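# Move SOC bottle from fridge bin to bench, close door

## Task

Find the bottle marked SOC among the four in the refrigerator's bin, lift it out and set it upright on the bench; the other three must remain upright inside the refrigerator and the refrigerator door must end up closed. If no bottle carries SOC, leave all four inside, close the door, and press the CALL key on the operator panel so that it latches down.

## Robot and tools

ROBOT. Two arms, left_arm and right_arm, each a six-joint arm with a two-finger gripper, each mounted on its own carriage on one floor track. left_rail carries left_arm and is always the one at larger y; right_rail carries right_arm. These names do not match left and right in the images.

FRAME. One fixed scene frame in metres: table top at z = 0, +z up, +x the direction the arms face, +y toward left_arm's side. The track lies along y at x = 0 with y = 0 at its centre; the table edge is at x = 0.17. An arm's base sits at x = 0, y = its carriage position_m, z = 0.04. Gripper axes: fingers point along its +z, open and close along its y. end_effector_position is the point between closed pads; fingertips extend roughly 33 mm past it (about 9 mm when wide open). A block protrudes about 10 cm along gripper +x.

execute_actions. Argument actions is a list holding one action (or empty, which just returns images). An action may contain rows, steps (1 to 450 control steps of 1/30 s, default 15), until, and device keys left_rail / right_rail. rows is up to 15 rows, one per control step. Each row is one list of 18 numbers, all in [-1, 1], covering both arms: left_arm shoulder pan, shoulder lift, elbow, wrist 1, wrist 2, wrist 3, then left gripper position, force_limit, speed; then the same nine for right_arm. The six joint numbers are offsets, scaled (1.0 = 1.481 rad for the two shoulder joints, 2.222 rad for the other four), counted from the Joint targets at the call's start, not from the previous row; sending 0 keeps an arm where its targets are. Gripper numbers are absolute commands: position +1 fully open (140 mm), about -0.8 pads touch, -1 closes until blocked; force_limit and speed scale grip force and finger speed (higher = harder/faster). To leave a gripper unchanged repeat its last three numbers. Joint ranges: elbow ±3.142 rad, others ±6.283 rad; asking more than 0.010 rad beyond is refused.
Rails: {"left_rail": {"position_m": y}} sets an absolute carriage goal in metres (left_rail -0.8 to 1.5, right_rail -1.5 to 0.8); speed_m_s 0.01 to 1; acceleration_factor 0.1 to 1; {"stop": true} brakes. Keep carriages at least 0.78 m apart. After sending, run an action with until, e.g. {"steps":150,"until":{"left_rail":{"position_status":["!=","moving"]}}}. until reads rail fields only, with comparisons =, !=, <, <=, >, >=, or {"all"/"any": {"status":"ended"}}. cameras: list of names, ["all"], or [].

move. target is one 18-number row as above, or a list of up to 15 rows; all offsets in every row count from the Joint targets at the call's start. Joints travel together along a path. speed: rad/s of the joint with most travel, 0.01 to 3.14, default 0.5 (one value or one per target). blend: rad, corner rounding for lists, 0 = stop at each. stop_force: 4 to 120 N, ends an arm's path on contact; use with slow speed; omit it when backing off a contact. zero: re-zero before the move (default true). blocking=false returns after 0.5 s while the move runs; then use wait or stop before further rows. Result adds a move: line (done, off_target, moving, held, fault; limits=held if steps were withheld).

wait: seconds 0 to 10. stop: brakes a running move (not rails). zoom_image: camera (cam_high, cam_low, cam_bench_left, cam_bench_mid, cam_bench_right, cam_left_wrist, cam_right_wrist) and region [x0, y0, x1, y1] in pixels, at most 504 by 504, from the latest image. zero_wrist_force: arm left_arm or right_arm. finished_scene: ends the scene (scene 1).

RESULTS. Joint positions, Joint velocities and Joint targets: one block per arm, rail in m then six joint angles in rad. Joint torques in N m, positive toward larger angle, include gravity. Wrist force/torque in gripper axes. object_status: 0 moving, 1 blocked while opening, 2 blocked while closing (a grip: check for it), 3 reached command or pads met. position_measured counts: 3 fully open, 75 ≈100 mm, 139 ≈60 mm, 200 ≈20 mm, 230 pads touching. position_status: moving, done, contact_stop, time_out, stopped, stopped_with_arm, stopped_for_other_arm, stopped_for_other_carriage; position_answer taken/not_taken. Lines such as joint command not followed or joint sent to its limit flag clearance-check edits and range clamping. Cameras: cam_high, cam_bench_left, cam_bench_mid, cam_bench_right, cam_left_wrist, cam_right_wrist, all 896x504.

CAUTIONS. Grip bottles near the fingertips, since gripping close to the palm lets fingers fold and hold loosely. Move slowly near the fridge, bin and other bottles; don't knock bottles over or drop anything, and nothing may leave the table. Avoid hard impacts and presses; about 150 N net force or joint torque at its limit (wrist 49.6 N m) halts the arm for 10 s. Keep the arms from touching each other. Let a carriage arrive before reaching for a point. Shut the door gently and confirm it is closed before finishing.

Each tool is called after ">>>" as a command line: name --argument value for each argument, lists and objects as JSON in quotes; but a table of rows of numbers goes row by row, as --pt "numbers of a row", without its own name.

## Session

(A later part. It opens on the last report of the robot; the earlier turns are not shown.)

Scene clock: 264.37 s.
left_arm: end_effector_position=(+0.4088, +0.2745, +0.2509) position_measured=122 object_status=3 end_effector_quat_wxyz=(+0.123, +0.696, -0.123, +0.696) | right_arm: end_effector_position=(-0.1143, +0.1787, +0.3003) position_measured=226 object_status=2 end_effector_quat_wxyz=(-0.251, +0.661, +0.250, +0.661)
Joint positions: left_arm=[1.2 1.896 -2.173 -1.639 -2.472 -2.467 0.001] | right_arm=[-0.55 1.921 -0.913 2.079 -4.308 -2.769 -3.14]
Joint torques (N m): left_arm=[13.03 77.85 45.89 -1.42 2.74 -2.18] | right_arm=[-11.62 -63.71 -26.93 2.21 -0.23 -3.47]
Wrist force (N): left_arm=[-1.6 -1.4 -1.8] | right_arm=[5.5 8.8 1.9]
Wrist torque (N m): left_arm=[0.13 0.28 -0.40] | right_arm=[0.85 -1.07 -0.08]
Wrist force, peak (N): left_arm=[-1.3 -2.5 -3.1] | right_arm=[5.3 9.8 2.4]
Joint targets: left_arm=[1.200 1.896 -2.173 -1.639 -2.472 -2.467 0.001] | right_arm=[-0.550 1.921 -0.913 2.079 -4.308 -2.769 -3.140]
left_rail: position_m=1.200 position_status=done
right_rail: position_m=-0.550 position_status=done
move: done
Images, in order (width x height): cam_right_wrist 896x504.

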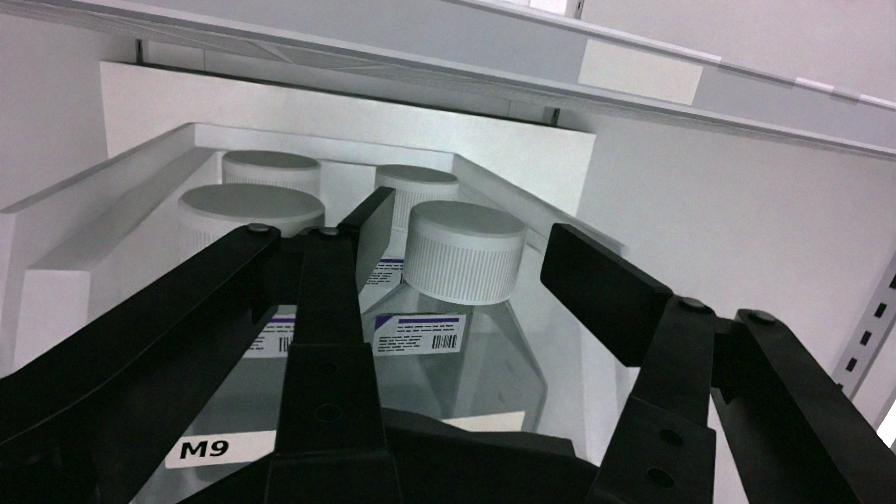

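>>> execute_actions --actions '[{"rows":[[0,0,0,0,0,0,-1,-0.2,-1,0,0,0,0,0,0,-1,0,-1]],"steps":75}]' --cameras '["cam_right_wrist"]'

Scene clock: 268.90 s.
left_arm: end_effector_position=(+0.4088, +0.2745, +0.2509) position_measured=159 object_status=2 end_effector_quat_wxyz=(+0.123, +0.696, -0.123, +0.696) | right_arm: end_effector_position=(-0.1143, +0.1787, +0.3003) position_measured=226 object_status=2 end_effector_quat_wxyz=(-0.251, +0.661, +0.250, +0.661)
Joint positions: left_arm=[1.2 1.896 -2.173 -1.639 -2.472 -2.467 0.001] | right_arm=[-0.55 1.921 -0.913 2.079 -4.308 -2.769 -3.14]
Joint torques (N m): left_arm=[4.15 101.49 35.3 0.67 0.93 -1.83] | right_arm=[-10.29 -65.34 -27.38 2.26 2.34 -3.65]
Wrist force (N): left_arm=[-4.4 0.2 0.4] | right_arm=[5.4 8.1 1.5]
Wrist torque (N m): left_arm=[0.21 0.31 -0.50] | right_arm=[0.78 -0.99 -0.08]
Wrist force, peak (N): left_arm=[-4.7 0.1 0.4] | right_arm=[5.5 8.9 2.1]
Joint targets: left_arm=[1.200 1.896 -2.173 -1.639 -2.472 -2.467 0.001] | right_arm=[-0.550 1.921 -0.913 2.079 -4.308 -2.769 -3.140]
left_rail: position_m=1.200 position_status=done
right_rail: position_m=-0.550 position_status=done
Images, in order (width x height): cam_right_wrist 896x504.

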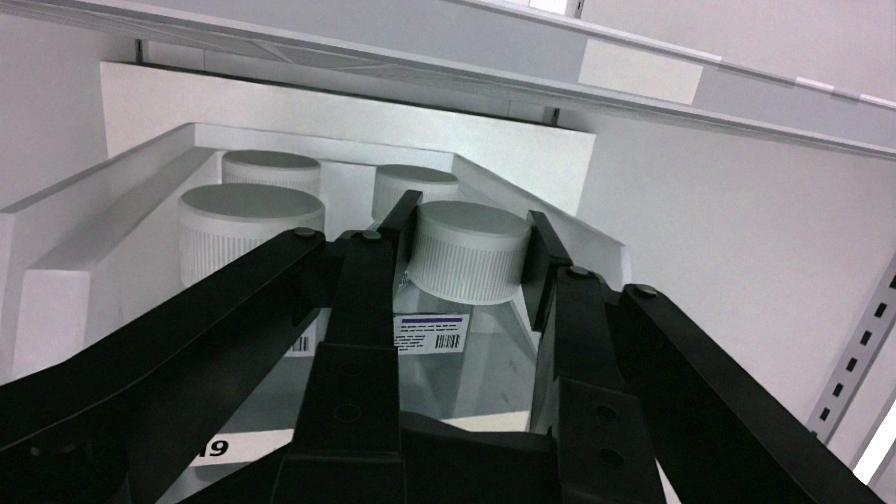

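>>> move --target '[0,0.0232,0.0077,-0.0229,0,0,-1,-0.2,-1,0,0,0,0,0,0,-1,0,-1]' --speed 0.03 --stop_force 25 --cameras '["cam_right_wrist"]'

Scene clock: 278.40 s.
left_arm: end_effector_position=(+0.4089, +0.2743, +0.2861) position_measured=159 object_status=2 end_effector_quat_wxyz=(+0.123, +0.696, -0.123, +0.696) | right_arm: end_effector_position=(-0.1143, +0.1787, +0.3003) position_measured=226 object_status=2 end_effector_quat_wxyz=(-0.251, +0.661, +0.250, +0.661)
Joint positions: left_arm=[1.2 1.896 -2.138 -1.622 -2.523 -2.467 0.001] | right_arm=[-0.55 1.921 -0.913 2.079 -4.308 -2.769 -3.14]
Joint torques (N m): left_arm=[-3.84 116.36 49.37 -0.91 -2.04 -1.49] | right_arm=[-9.36 -68.24 -26.74 2.1 4.05 -3.63]
Wrist force (N): left_arm=[-5.5 0.0 0.4] | right_arm=[5.7 8.4 1.2]
Wrist torque (N m): left_arm=[0.24 0.31 -0.41] | right_arm=[0.83 -1.01 -0.08]
Wrist force, peak (N): left_arm=[-5.8 -0.2 0.5] | right_arm=[5.9 8.7 1.7]
Joint targets: left_arm=[1.200 1.896 -2.138 -1.622 -2.523 -2.467 0.001] | right_arm=[-0.550 1.921 -0.913 2.079 -4.308 -2.769 -3.140]
left_rail: position_m=1.200 position_status=done
right_rail: position_m=-0.550 position_status=done
move: done
Images, in order (width x height): cam_right_wrist 896x504.

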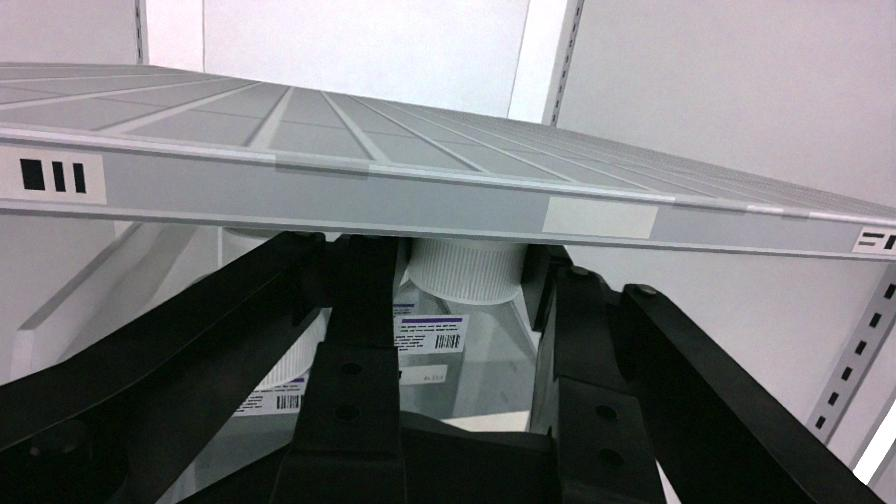

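>>> zoom_image --camera "cam_right_wrist" --region '[370, 230, 560, 430]'

Scaled by 2.520 from the camera's 896x504 image, which has a finer 1280x720 frame.

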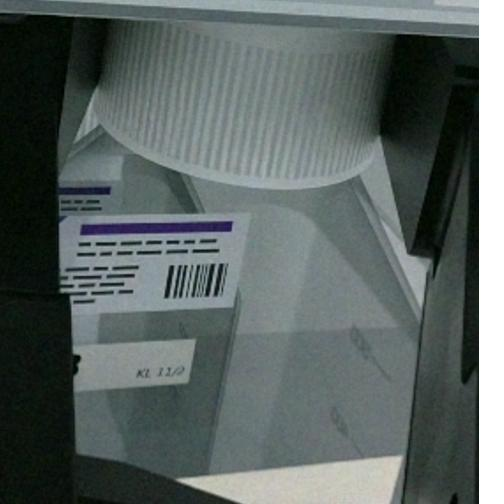

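>>> execute_actions --actions '[]' --cameras '["cam_left_wrist"]'

>>> zoom_image --camera "cam_left_wrist" --region '[500, 130, 800, 350]'

Scene clock: 285.63 s.
left_arm: end_effector_position=(+0.4089, +0.2743, +0.2861) position_measured=159 object_status=2 end_effector_quat_wxyz=(+0.123, +0.696, -0.123, +0.696) | right_arm: end_effector_position=(-0.1143, +0.1787, +0.3003) position_measured=226 object_status=2 end_effector_quat_wxyz=(-0.251, +0.661, +0.250, +0.661)
Joint positions: left_arm=[1.2 1.896 -2.138 -1.622 -2.523 -2.467 0.001] | right_arm=[-0.55 1.921 -0.913 2.079 -4.308 -2.769 -3.14]
Joint velocities: within noise
Joint torques (N m): left_arm=[-3.73 116.68 48.43 -0.71 -2.12 -1.39] | right_arm=[-9.09 -73.22 -26.54 2.08 3.91 -3.12]
Wrist force (N): left_arm=[-5.4 0.0 0.3] | right_arm=[5.4 8.5 1.4]
Wrist torque (N m): left_arm=[0.23 0.28 -0.42] | right_arm=[0.83 -0.93 -0.08]
Wrist force, peak (N): left_arm=[-5.8 -0.3 0.7] | right_arm=[6.0 8.7 1.5]
Joint targets: left_arm=[1.200 1.896 -2.138 -1.622 -2.523 -2.467 0.001] | right_arm=[-0.550 1.921 -0.913 2.079 -4.308 -2.769 -3.140]
Tool commands: left_gripper/position=-1.0 left_gripper/force_limit=-0.2 left_gripper/speed=-1.0 right_gripper/position=-1.0 right_gripper/force_limit=+0.0 right_gripper/speed=-1.0
left_rail: position_m=1.200 position_status=done
right_rail: position_m=-0.550 position_status=done
Images, in order (width x height): cam_left_wrist 896x504.

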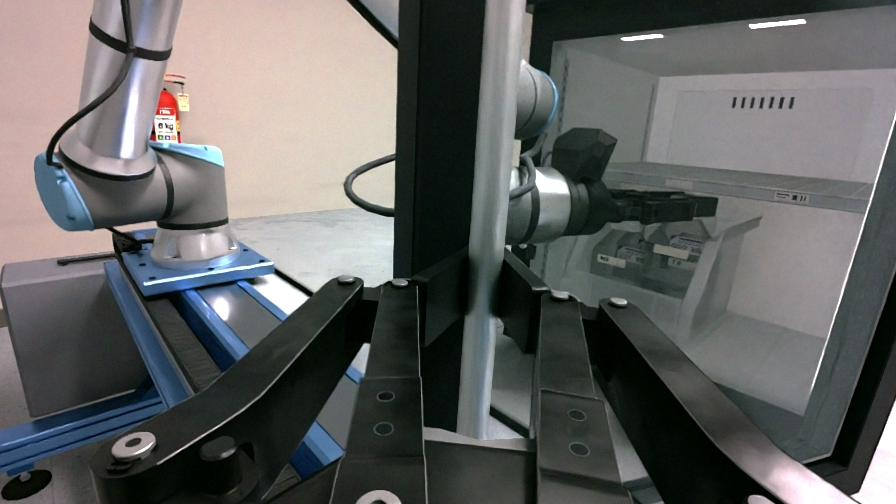

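Scaled by 1.680 from the camera's 896x504 image, which has a finer 1280x720 frame.

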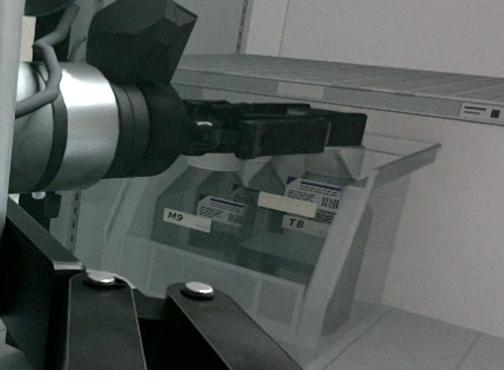

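>>> move --target '[0,0.0076,0.0029,-0.008,0,0,-1,-0.2,-1,0,0,0,0,0,0,-1,0,-1]' --speed 0.015 --stop_force 6 --cameras '["cam_left_wrist","cam_right_wrist"]'

>>> zoom_image --camera "cam_left_wrist" --region '[560, 170, 780, 320]'

Scene clock: 290.10 s.
left_arm: end_effector_position=(+0.4089, +0.2743, +0.2972) position_measured=159 object_status=2 end_effector_quat_wxyz=(+0.123, +0.696, -0.123, +0.696) | right_arm: end_effector_position=(-0.1143, +0.1787, +0.3003) position_measured=226 object_status=2 end_effector_quat_wxyz=(-0.251, +0.661, +0.250, +0.661)
Joint positions: left_arm=[1.2 1.896 -2.128 -1.616 -2.539 -2.467 0.001] | right_arm=[-0.55 1.921 -0.913 2.079 -4.308 -2.769 -3.14]
Joint torques (N m): left_arm=[-5.42 92.56 43.33 7.82 -1.77 -1.48] | right_arm=[-9.11 -74.15 -26.51 2.11 3.75 -3.42]
Wrist force (N): left_arm=[-16.7 -1.4 -1.2] | right_arm=[6.4 9.2 1.9]
Wrist torque (N m): left_arm=[0.23 0.76 -0.79] | right_arm=[0.84 -1.01 -0.09]
Wrist force, peak (N): left_arm=[-17.8 -1.2 -0.2] | right_arm=[6.4 9.3 1.8]
Joint targets: left_arm=[1.200 1.896 -2.128 -1.616 -2.539 -2.467 0.001] | right_arm=[-0.550 1.921 -0.913 2.079 -4.308 -2.769 -3.140]
left_rail: position_m=1.200 position_status=done
right_rail: position_m=-0.550 position_status=done
move: contact (left_arm)
Images, in order (width x height): cam_left_wrist 896x504, cam_right_wrist 896x504.

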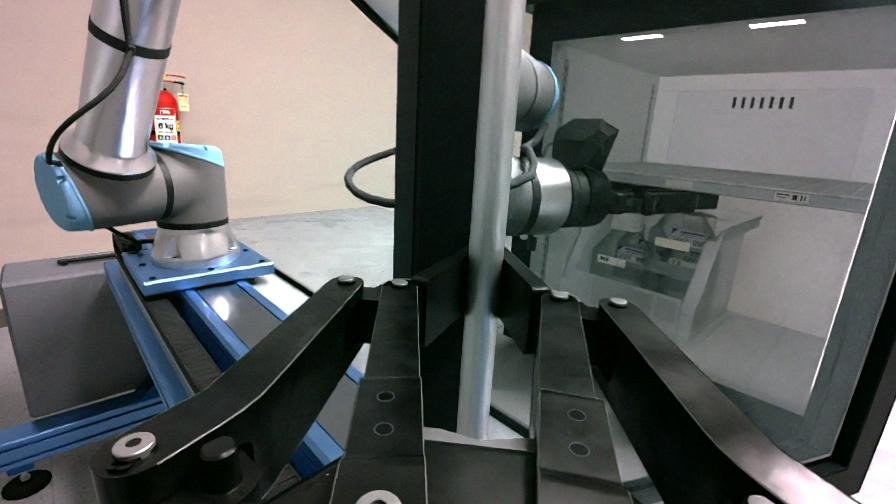

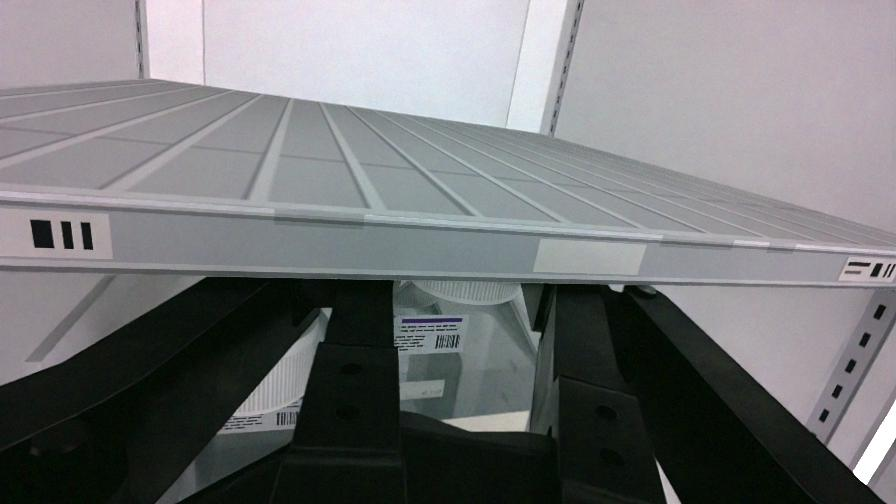

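Scaled by 2.291 from the camera's 896x504 image, which has a finer 1280x720 frame.

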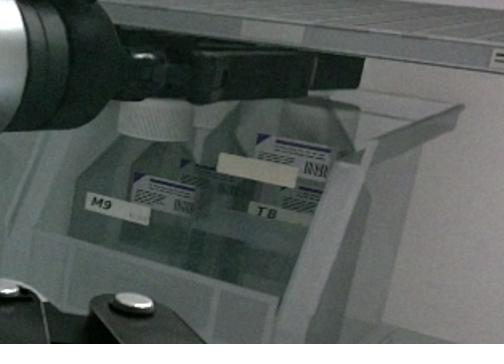

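>>> move --pt "0 -0.0015 -0.0004 0.0013 0 0 -1 -0.2 -1 0 0 0 0 0 0 -1 0 -1" --pt "-0.0648 0.0021 -0.0043 0.0028 -0.0434 0 -1 -0.2 -1 0 0 0 0 0 0 -1 0 -1" --pt "-0.1321 -0.002 0.0003 0.0009 -0.0882 0 -1 -0.2 -1 0 0 0 0 0 0 -1 0 -1" --speed 0.05 --blend '[0.001,0.02,0]' --stop_force 14 --cameras '["cam_left_wrist","cam_right_wrist"]'

Scene clock: 299.67 s.
left_arm: end_effector_position=(+0.2500, +0.2718, +0.2950) position_measured=161 object_status=2 end_effector_quat_wxyz=(+0.123, +0.696, -0.123, +0.696) | right_arm: end_effector_position=(-0.1143, +0.1787, +0.3003) position_measured=226 object_status=2 end_effector_quat_wxyz=(-0.251, +0.661, +0.250, +0.661)
Joint positions: left_arm=[1.2 1.7 -2.131 -1.615 -2.537 -2.663 0.001] | right_arm=[-0.55 1.921 -0.913 2.079 -4.308 -2.769 -3.14]
Joint torques (N m): left_arm=[-10.64 80.08 46.84 -0.83 -1.32 -1.6] | right_arm=[-8.95 -77.45 -25.23 1.96 3.51 -3.3]
Wrist force (N): left_arm=[-4.0 -2.8 2.4] | right_arm=[5.0 8.6 1.7]
Wrist torque (N m): left_arm=[0.56 0.36 -0.13] | right_arm=[0.84 -0.98 -0.08]
Wrist force, peak (N): left_arm=[-16.6 -1.7 -1.1] | right_arm=[6.3 9.3 1.9]
Joint targets: left_arm=[1.200 1.700 -2.131 -1.615 -2.537 -2.663 0.001] | right_arm=[-0.550 1.921 -0.913 2.079 -4.308 -2.769 -3.140]
left_rail: position_m=1.200 position_status=done
right_rail: position_m=-0.550 position_status=done
move: done
Images, in order (width x height): cam_left_wrist 896x504, cam_right_wrist 896x504.

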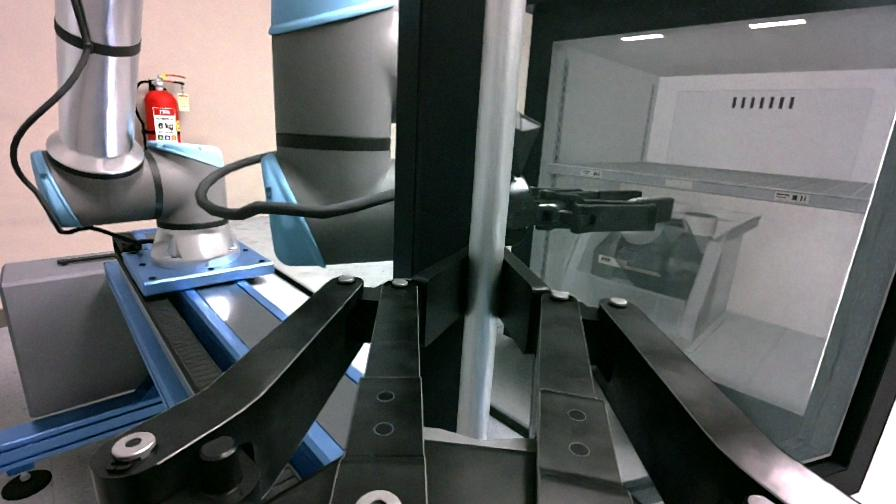

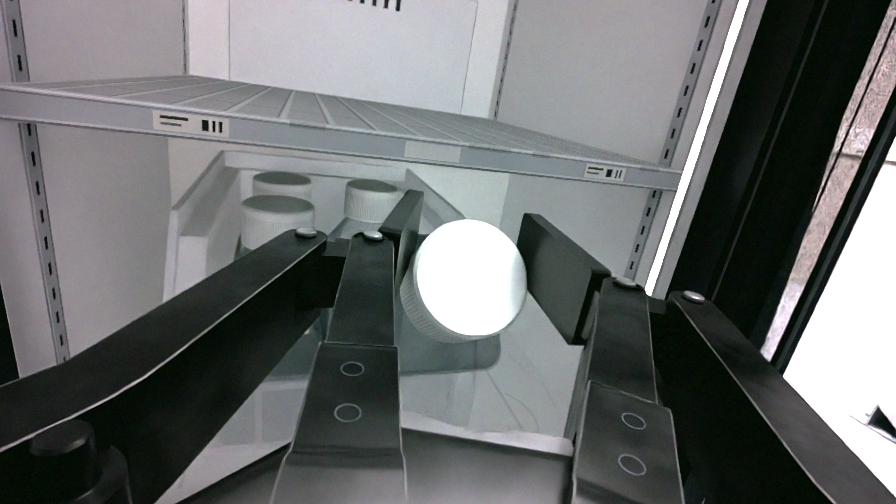

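>>> move --target '[-0.0439,0.1104,-0.1196,0.0459,0.1277,0,-1,-0.2,-1,0,0,0,0,0,0,-1,0,-1]' --speed 0.07 --stop_force 20 --cameras '["cam_left_wrist","cam_right_wrist"]'

Scene clock: 309.23 s.
left_arm: end_effector_position=(+0.1303, +0.3000, +0.2947) position_measured=231 object_status=3 end_effector_quat_wxyz=(+0.241, +0.664, -0.242, +0.664) | right_arm: end_effector_position=(-0.1143, +0.1788, +0.3003) position_measured=226 object_status=2 end_effector_quat_wxyz=(-0.251, +0.661, +0.250, +0.661)
Joint positions: left_arm=[1.2 1.635 -1.968 -1.881 -2.435 -2.379 0.001] | right_arm=[-0.55 1.921 -0.913 2.079 -4.308 -2.769 -3.14]
Joint torques (N m): left_arm=[-9.22 96.33 29.64 5.54 2.95 -2.03] | right_arm=[-7.87 -79.29 -25.3 -3.29 3.73 -3.17]
Wrist force (N): left_arm=[-1.4 0.4 0.6] | right_arm=[4.2 8.5 0.7]
Wrist torque (N m): left_arm=[0.35 0.25 -0.42] | right_arm=[0.99 -0.90 -0.09]
Wrist force, peak (N): left_arm=[-3.8 -3.0 3.0] | right_arm=[5.4 9.0 1.5]
Joint targets: left_arm=[1.200 1.635 -1.968 -1.881 -2.435 -2.379 0.001] | right_arm=[-0.550 1.921 -0.913 2.079 -4.308 -2.769 -3.140]
left_rail: position_m=1.200 position_status=done
right_rail: position_m=-0.550 position_status=done
move: done
Images, in order (width x height): cam_left_wrist 896x504, cam_right_wrist 896x504.

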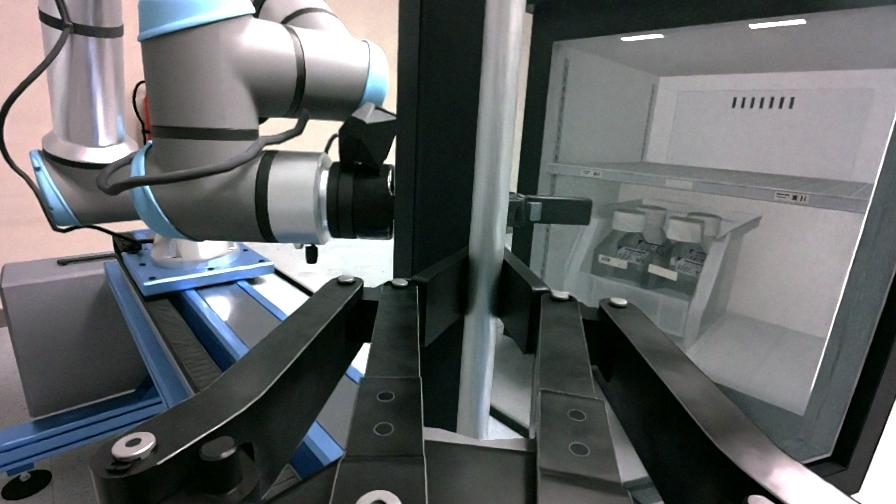

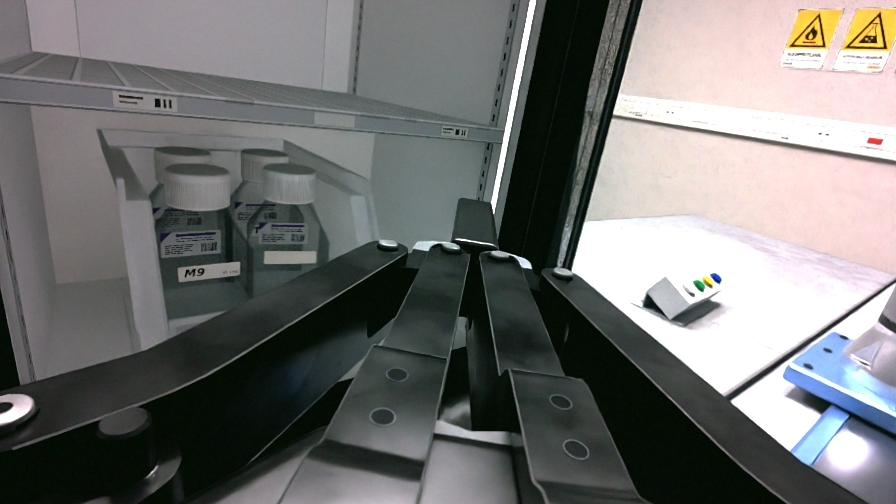

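>>> zoom_image --camera "cam_left_wrist" --region '[580, 190, 740, 300]'

>>> zoom_image --camera "cam_right_wrist" --region '[120, 130, 340, 330]'

Scaled by 3.150 from the camera's 896x504 image, which has a finer 1280x720 frame.

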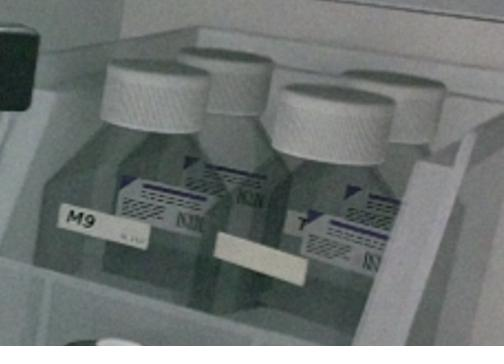

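Scaled by 2.291 from the camera's 896x504 image, which has a finer 1280x720 frame.

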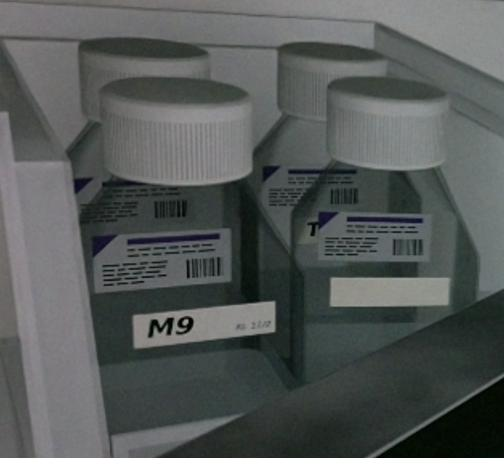

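>>> zoom_image --camera "cam_right_wrist" --region '[145, 190, 285, 280]'

>>> zoom_image --camera "cam_left_wrist" --region '[595, 215, 715, 290]'

Scaled by 3.600 from the camera's 896x504 image, which has a finer 1280x720 frame.

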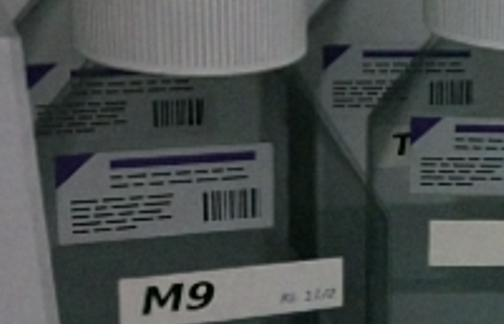

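Scaled by 4.200 from the camera's 896x504 image, which has a finer 1280x720 frame.

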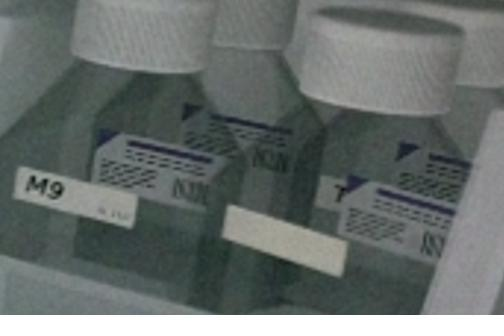

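>>> execute_actions --actions '[{"left_rail":{"position_m":1.3},"steps":120,"until":{"left_rail":{"position_status":["!=","moving"]}}}]'

>>> move --target '[0.0852,-0.1937,0.175,-0.0459,-0.1003,0,0.06,-1,0,0,0,0,0,0,0,-1,0,-1]' --speed 0.2 --cameras '["cam_right_wrist"]'

Scene clock: 333.00 s.
left_arm: end_effector_position=(+0.1303, +0.4000, +0.2947) position_measured=231 object_status=3 end_effector_quat_wxyz=(+0.241, +0.664, -0.242, +0.664) | right_arm: end_effector_position=(-0.1143, +0.1787, +0.3003) position_measured=226 object_status=2 end_effector_quat_wxyz=(-0.251, +0.661, +0.250, +0.661)
Joint positions: left_arm=[1.3 1.635 -1.967 -1.881 -2.435 -2.379 0.001] | right_arm=[-0.55 1.921 -0.913 2.079 -4.308 -2.769 -3.14]
Joint torques (N m): left_arm=[2.07 78.78 44.09 1.93 0.64 -1.43] | right_arm=[-7.99 -86.36 -25.06 -3.33 3.62 -3.19]
Wrist force (N): left_arm=[-1.6 0.1 0.8] | right_arm=[4.3 8.7 0.5]
Wrist torque (N m): left_arm=[0.29 0.28 -0.42] | right_arm=[1.07 -0.90 -0.09]
Wrist force, peak (N): left_arm=[-2.1 2.2 2.6] | right_arm=[4.6 9.0 0.6]
Joint targets: left_arm=[1.300 1.635 -1.968 -1.881 -2.435 -2.379 0.001] | right_arm=[-0.550 1.921 -0.913 2.079 -4.308 -2.769 -3.140]
Tool commands: left_gripper/position=-1.0 left_gripper/force_limit=-0.2 left_gripper/speed=-1.0 right_gripper/position=-1.0 right_gripper/force_limit=+0.0 right_gripper/speed=-1.0
left_rail: position_m=1.300 position_status=done
right_rail: position_m=-0.550 position_status=done

Scene clock: 335.57 s.
left_arm: end_effector_position=(+0.3112, +0.3090, +0.2509) position_measured=122 object_status=3 end_effector_quat_wxyz=(+0.122, +0.696, -0.123, +0.696) | right_arm: end_effector_position=(-0.1143, +0.1787, +0.3003) position_measured=226 object_status=2 end_effector_quat_wxyz=(-0.251, +0.661, +0.250, +0.661)
Joint positions: left_arm=[1.3 1.761 -2.254 -1.492 -2.537 -2.602 0.001] | right_arm=[-0.55 1.921 -0.913 2.079 -4.308 -2.769 -3.14]
Joint torques (N m): left_arm=[13.18 82.13 44.51 -2.01 -3.03 -1.87] | right_arm=[-8.61 -86.89 -24.49 -3.26 3.65 -3.25]
Wrist force (N): left_arm=[-1.5 -0.1 0.9] | right_arm=[4.4 8.5 0.6]
Wrist torque (N m): left_arm=[0.23 0.30 -0.42] | right_arm=[1.04 -0.94 -0.09]
Wrist force, peak (N): left_arm=[-2.1 0.2 1.7] | right_arm=[4.4 8.9 0.5]
Joint targets: left_arm=[1.300 1.761 -2.254 -1.492 -2.537 -2.602 0.001] | right_arm=[-0.550 1.921 -0.913 2.079 -4.308 -2.769 -3.140]
left_rail: position_m=1.300 position_status=done
right_rail: position_m=-0.550 position_status=done
move: done
Images, in order (width x height): cam_right_wrist 896x504.

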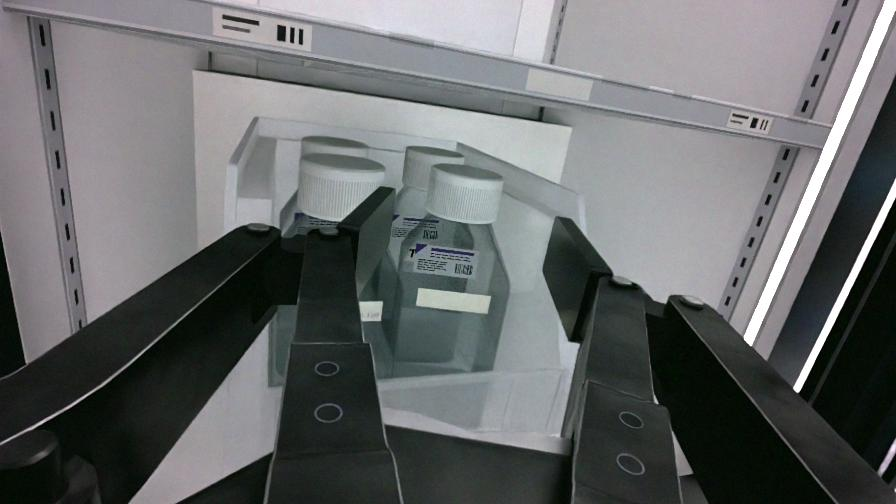

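>>> move --target '[0.0688,-0.0355,0.0433,-0.0197,0.0459,0,0.06,-1,0,0,0,0,0,0,0,-1,0,-1]' --speed 0.06 --stop_force 6 --cameras '["cam_right_wrist"]'

>>> execute_actions --actions '[{"rows":[[0,0,0,0,0,0,-1,0.3,-1,0,0,0,0,0,0,-1,0,-1]],"steps":75}]' --cameras '["cam_right_wrist"]'

Scene clock: 341.60 s.
left_arm: end_effector_position=(+0.4114, +0.2761, +0.2506) position_measured=122 object_status=3 end_effector_quat_wxyz=(+0.122, +0.696, -0.123, +0.696) | right_arm: end_effector_position=(-0.1143, +0.1787, +0.3003) position_measured=226 object_status=2 end_effector_quat_wxyz=(-0.251, +0.661, +0.250, +0.661)
Joint positions: left_arm=[1.3 1.863 -2.307 -1.396 -2.581 -2.5 0.001] | right_arm=[-0.55 1.921 -0.913 2.079 -4.308 -2.769 -3.14]
Joint torques (N m): left_arm=[12.12 93.67 47.66 -1.95 2.9 -1.74] | right_arm=[-7.07 -88.46 -24.43 -3.1 3.52 -3.25]
Wrist force (N): left_arm=[-1.4 0.7 0.1] | right_arm=[4.5 8.7 0.6]
Wrist torque (N m): left_arm=[0.28 0.29 -0.43] | right_arm=[1.05 -0.94 -0.09]
Wrist force, peak (N): left_arm=[-1.9 0.1 0.9] | right_arm=[4.4 9.0 0.6]
Joint targets: left_arm=[1.300 1.863 -2.307 -1.396 -2.581 -2.500 0.001] | right_arm=[-0.550 1.921 -0.913 2.079 -4.308 -2.769 -3.140]
left_rail: position_m=1.300 position_status=done
right_rail: position_m=-0.550 position_status=done
move: done
Images, in order (width x height): cam_right_wrist 896x504.

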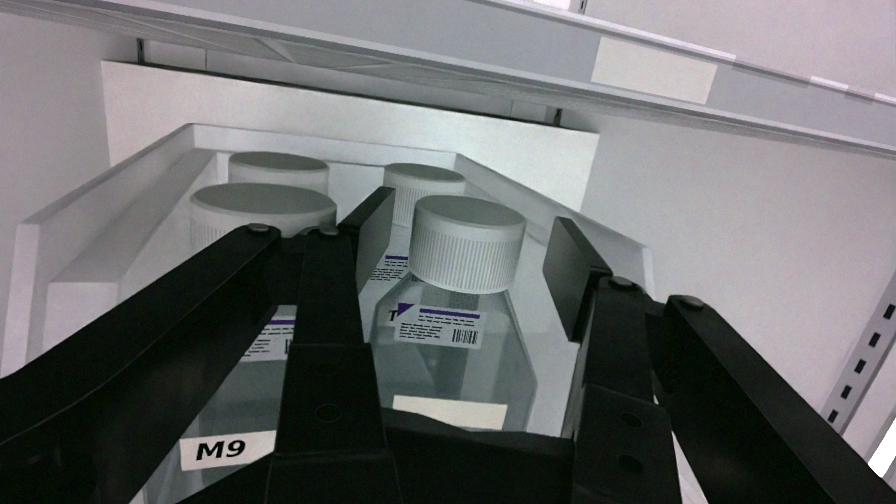

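Scene clock: 344.30 s.
left_arm: end_effector_position=(+0.4114, +0.2761, +0.2505) position_measured=161 object_status=2 end_effector_quat_wxyz=(+0.122, +0.696, -0.123, +0.696) | right_arm: end_effector_position=(-0.1143, +0.1787, +0.3003) position_measured=226 object_status=2 end_effector_quat_wxyz=(-0.251, +0.661, +0.250, +0.661)
Joint positions: left_arm=[1.3 1.863 -2.307 -1.396 -2.581 -2.5 0.001] | right_arm=[-0.55 1.921 -0.913 2.079 -4.308 -2.769 -3.14]
Joint torques (N m): left_arm=[3.74 100.61 46.53 1.82 2.39 -1.22] | right_arm=[-8.61 -89.82 -24.48 -3.19 3.58 -3.18]
Wrist force (N): left_arm=[-1.2 -1.1 -0.2] | right_arm=[4.1 8.9 0.6]
Wrist torque (N m): left_arm=[0.24 0.28 -0.38] | right_arm=[1.06 -0.89 -0.10]
Wrist force, peak (N): left_arm=[-2.2 -0.9 0.3] | right_arm=[4.2 9.3 0.5]
Joint targets: left_arm=[1.300 1.863 -2.307 -1.396 -2.581 -2.500 0.001] | right_arm=[-0.550 1.921 -0.913 2.079 -4.308 -2.769 -3.140]
left_rail: position_m=1.300 position_status=done
right_rail: position_m=-0.550 position_status=done
Images, in order (width x height): cam_right_wrist 896x504.

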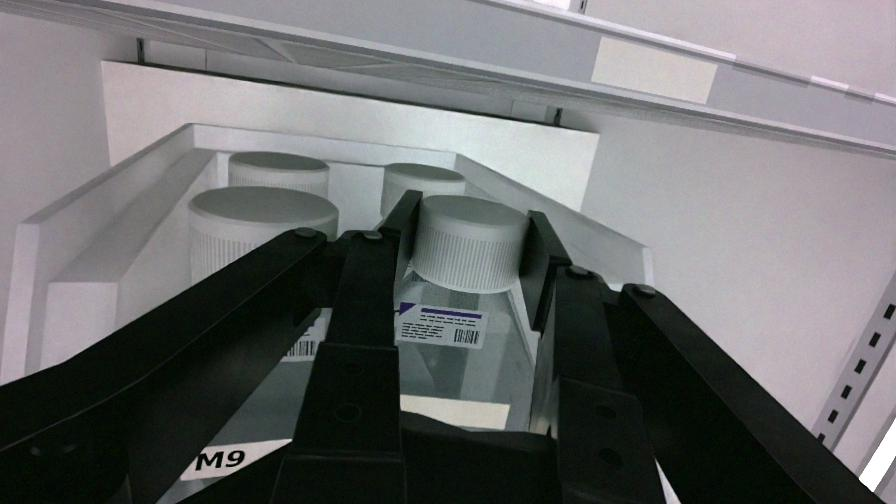

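>>> move --pt "0 0.0238 0.0095 -0.0253 0 0 -1 0.3 -1 0 0 0 0 0 0 -1 0 -1" --pt "-0.0597 0.0264 0.0065 -0.0241 -0.0398 0 -1 0.3 -1 0 0 0 0 0 0 -1 0 -1" --pt "-0.1268 0.023 0.0106 -0.0259 -0.0845 0 -1 0.3 -1 0 0 0 0 0 0 -1 0 -1" --speed '[0.04,0.05,0.05]' --blend '[0.003,0.02,0]' --stop_force 20 --cameras '["cam_left_wrist","cam_right_wrist"]'

Scene clock: 356.50 s.
left_arm: end_effector_position=(+0.2404, +0.2740, +0.2927) position_measured=161 object_status=2 end_effector_quat_wxyz=(+0.122, +0.696, -0.123, +0.696) | right_arm: end_effector_position=(-0.1143, +0.1787, +0.3003) position_measured=226 object_status=2 end_effector_quat_wxyz=(-0.251, +0.661, +0.250, +0.661)
Joint positions: left_arm=[1.3 1.675 -2.273 -1.372 -2.639 -2.688 0.001] | right_arm=[-0.55 1.921 -0.913 2.079 -4.308 -2.769 -3.14]
Joint torques (N m): left_arm=[-16.16 90.06 51.71 -0.74 -0.44 -1.18] | right_arm=[-9 -91.81 -23.85 -3.25 3.79 -2.89]
Wrist force (N): left_arm=[-3.7 -4.8 3.7] | right_arm=[4.5 8.4 0.6]
Wrist torque (N m): left_arm=[0.86 0.41 0.23] | right_arm=[1.01 -0.87 -0.10]
Wrist force, peak (N): left_arm=[-7.3 -4.9 3.6] | right_arm=[4.3 9.3 0.6]
Joint targets: left_arm=[1.300 1.675 -2.273 -1.372 -2.639 -2.688 0.001] | right_arm=[-0.550 1.921 -0.913 2.079 -4.308 -2.769 -3.140]
left_rail: position_m=1.300 position_status=done
right_rail: position_m=-0.550 position_status=done
move: done
Images, in order (width x height): cam_left_wrist 896x504, cam_right_wrist 896x504.

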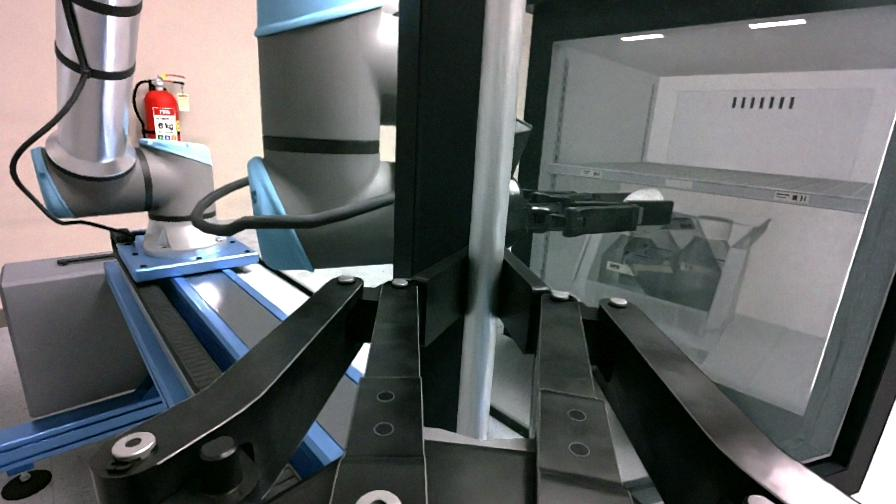

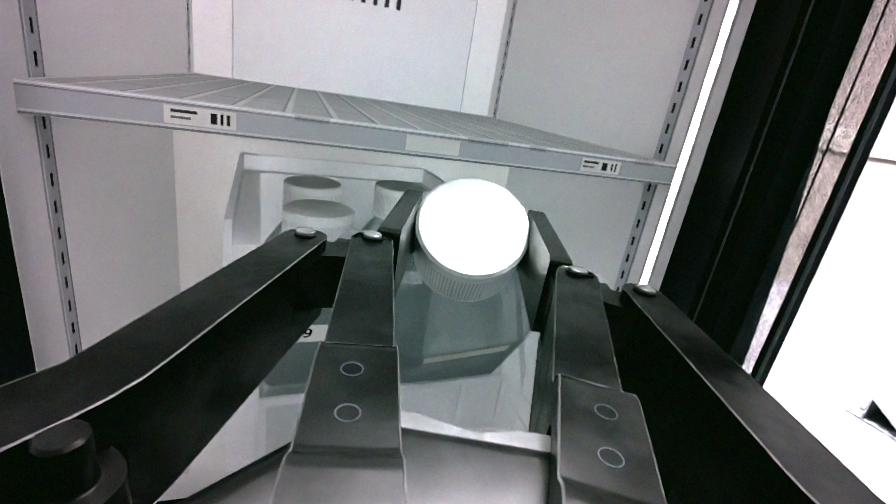

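>>> move --pt "0 0.0292 0.0168 -0.0363 0 0 -1 0.3 -1 0 0 0 0 0 0 -1 0 -1" --pt "-0.063 0.0831 -0.0438 -0.0116 0.0365 0 -1 0.3 -1 0 0 0 0 0 0 -1 0 -1" --speed 0.05 --blend '[0.02,0]' --stop_force 20 --cameras '["cam_left_wrist","cam_right_wrist"]'

Scene clock: 364.43 s.
left_arm: end_effector_position=(+0.1304, +0.2851, +0.3508) position_measured=161 object_status=2 end_effector_quat_wxyz=(+0.183, +0.683, -0.183, +0.683) | right_arm: end_effector_position=(-0.1143, +0.1787, +0.3003) position_measured=226 object_status=2 end_effector_quat_wxyz=(-0.251, +0.661, +0.250, +0.661)
Joint positions: left_arm=[1.3 1.582 -2.15 -1.469 -2.665 -2.607 0.001] | right_arm=[-0.55 1.921 -0.913 2.079 -4.308 -2.769 -3.14]
Joint torques (N m): left_arm=[-8.32 123.32 37.17 5.7 2.98 -1.56] | right_arm=[-8.33 -92.33 -23.83 -2.95 3.69 -3.17]
Wrist force (N): left_arm=[-4.7 0.6 1.2] | right_arm=[4.3 8.6 0.9]
Wrist torque (N m): left_arm=[0.38 0.06 -0.44] | right_arm=[1.05 -0.85 -0.09]
Wrist force, peak (N): left_arm=[-4.1 -5.4 3.8] | right_arm=[4.8 8.8 0.7]
Joint targets: left_arm=[1.300 1.582 -2.150 -1.469 -2.665 -2.607 0.001] | right_arm=[-0.550 1.921 -0.913 2.079 -4.308 -2.769 -3.140]
left_rail: position_m=1.300 position_status=done
right_rail: position_m=-0.550 position_status=done
move: done
Images, in order (width x height): cam_left_wrist 896x504, cam_right_wrist 896x504.

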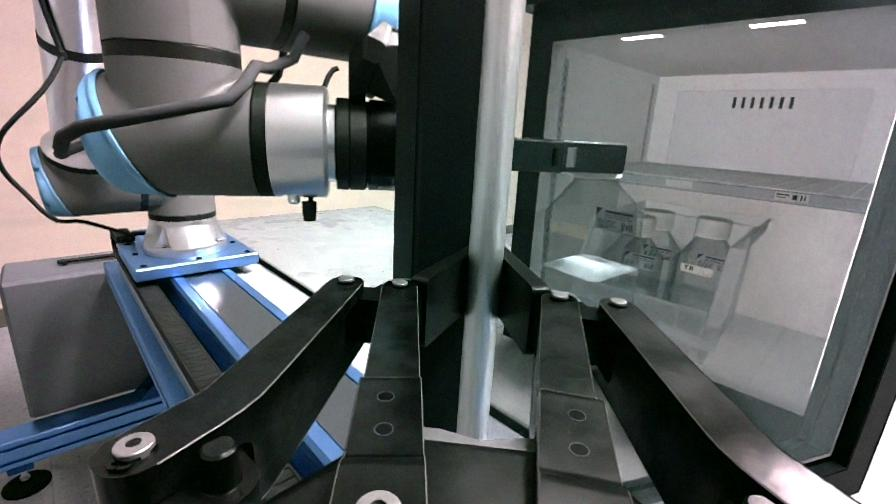

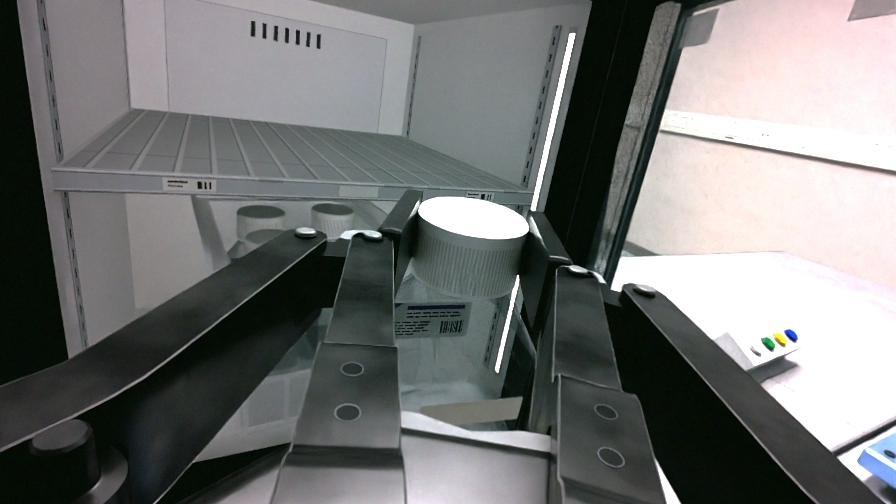

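>>> zoom_image --camera "cam_left_wrist" --region '[530, 150, 780, 320]'

Scaled by 2.016 from the camera's 896x504 image, which has a finer 1280x720 frame.

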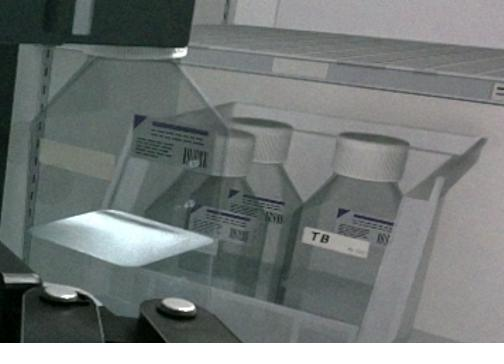

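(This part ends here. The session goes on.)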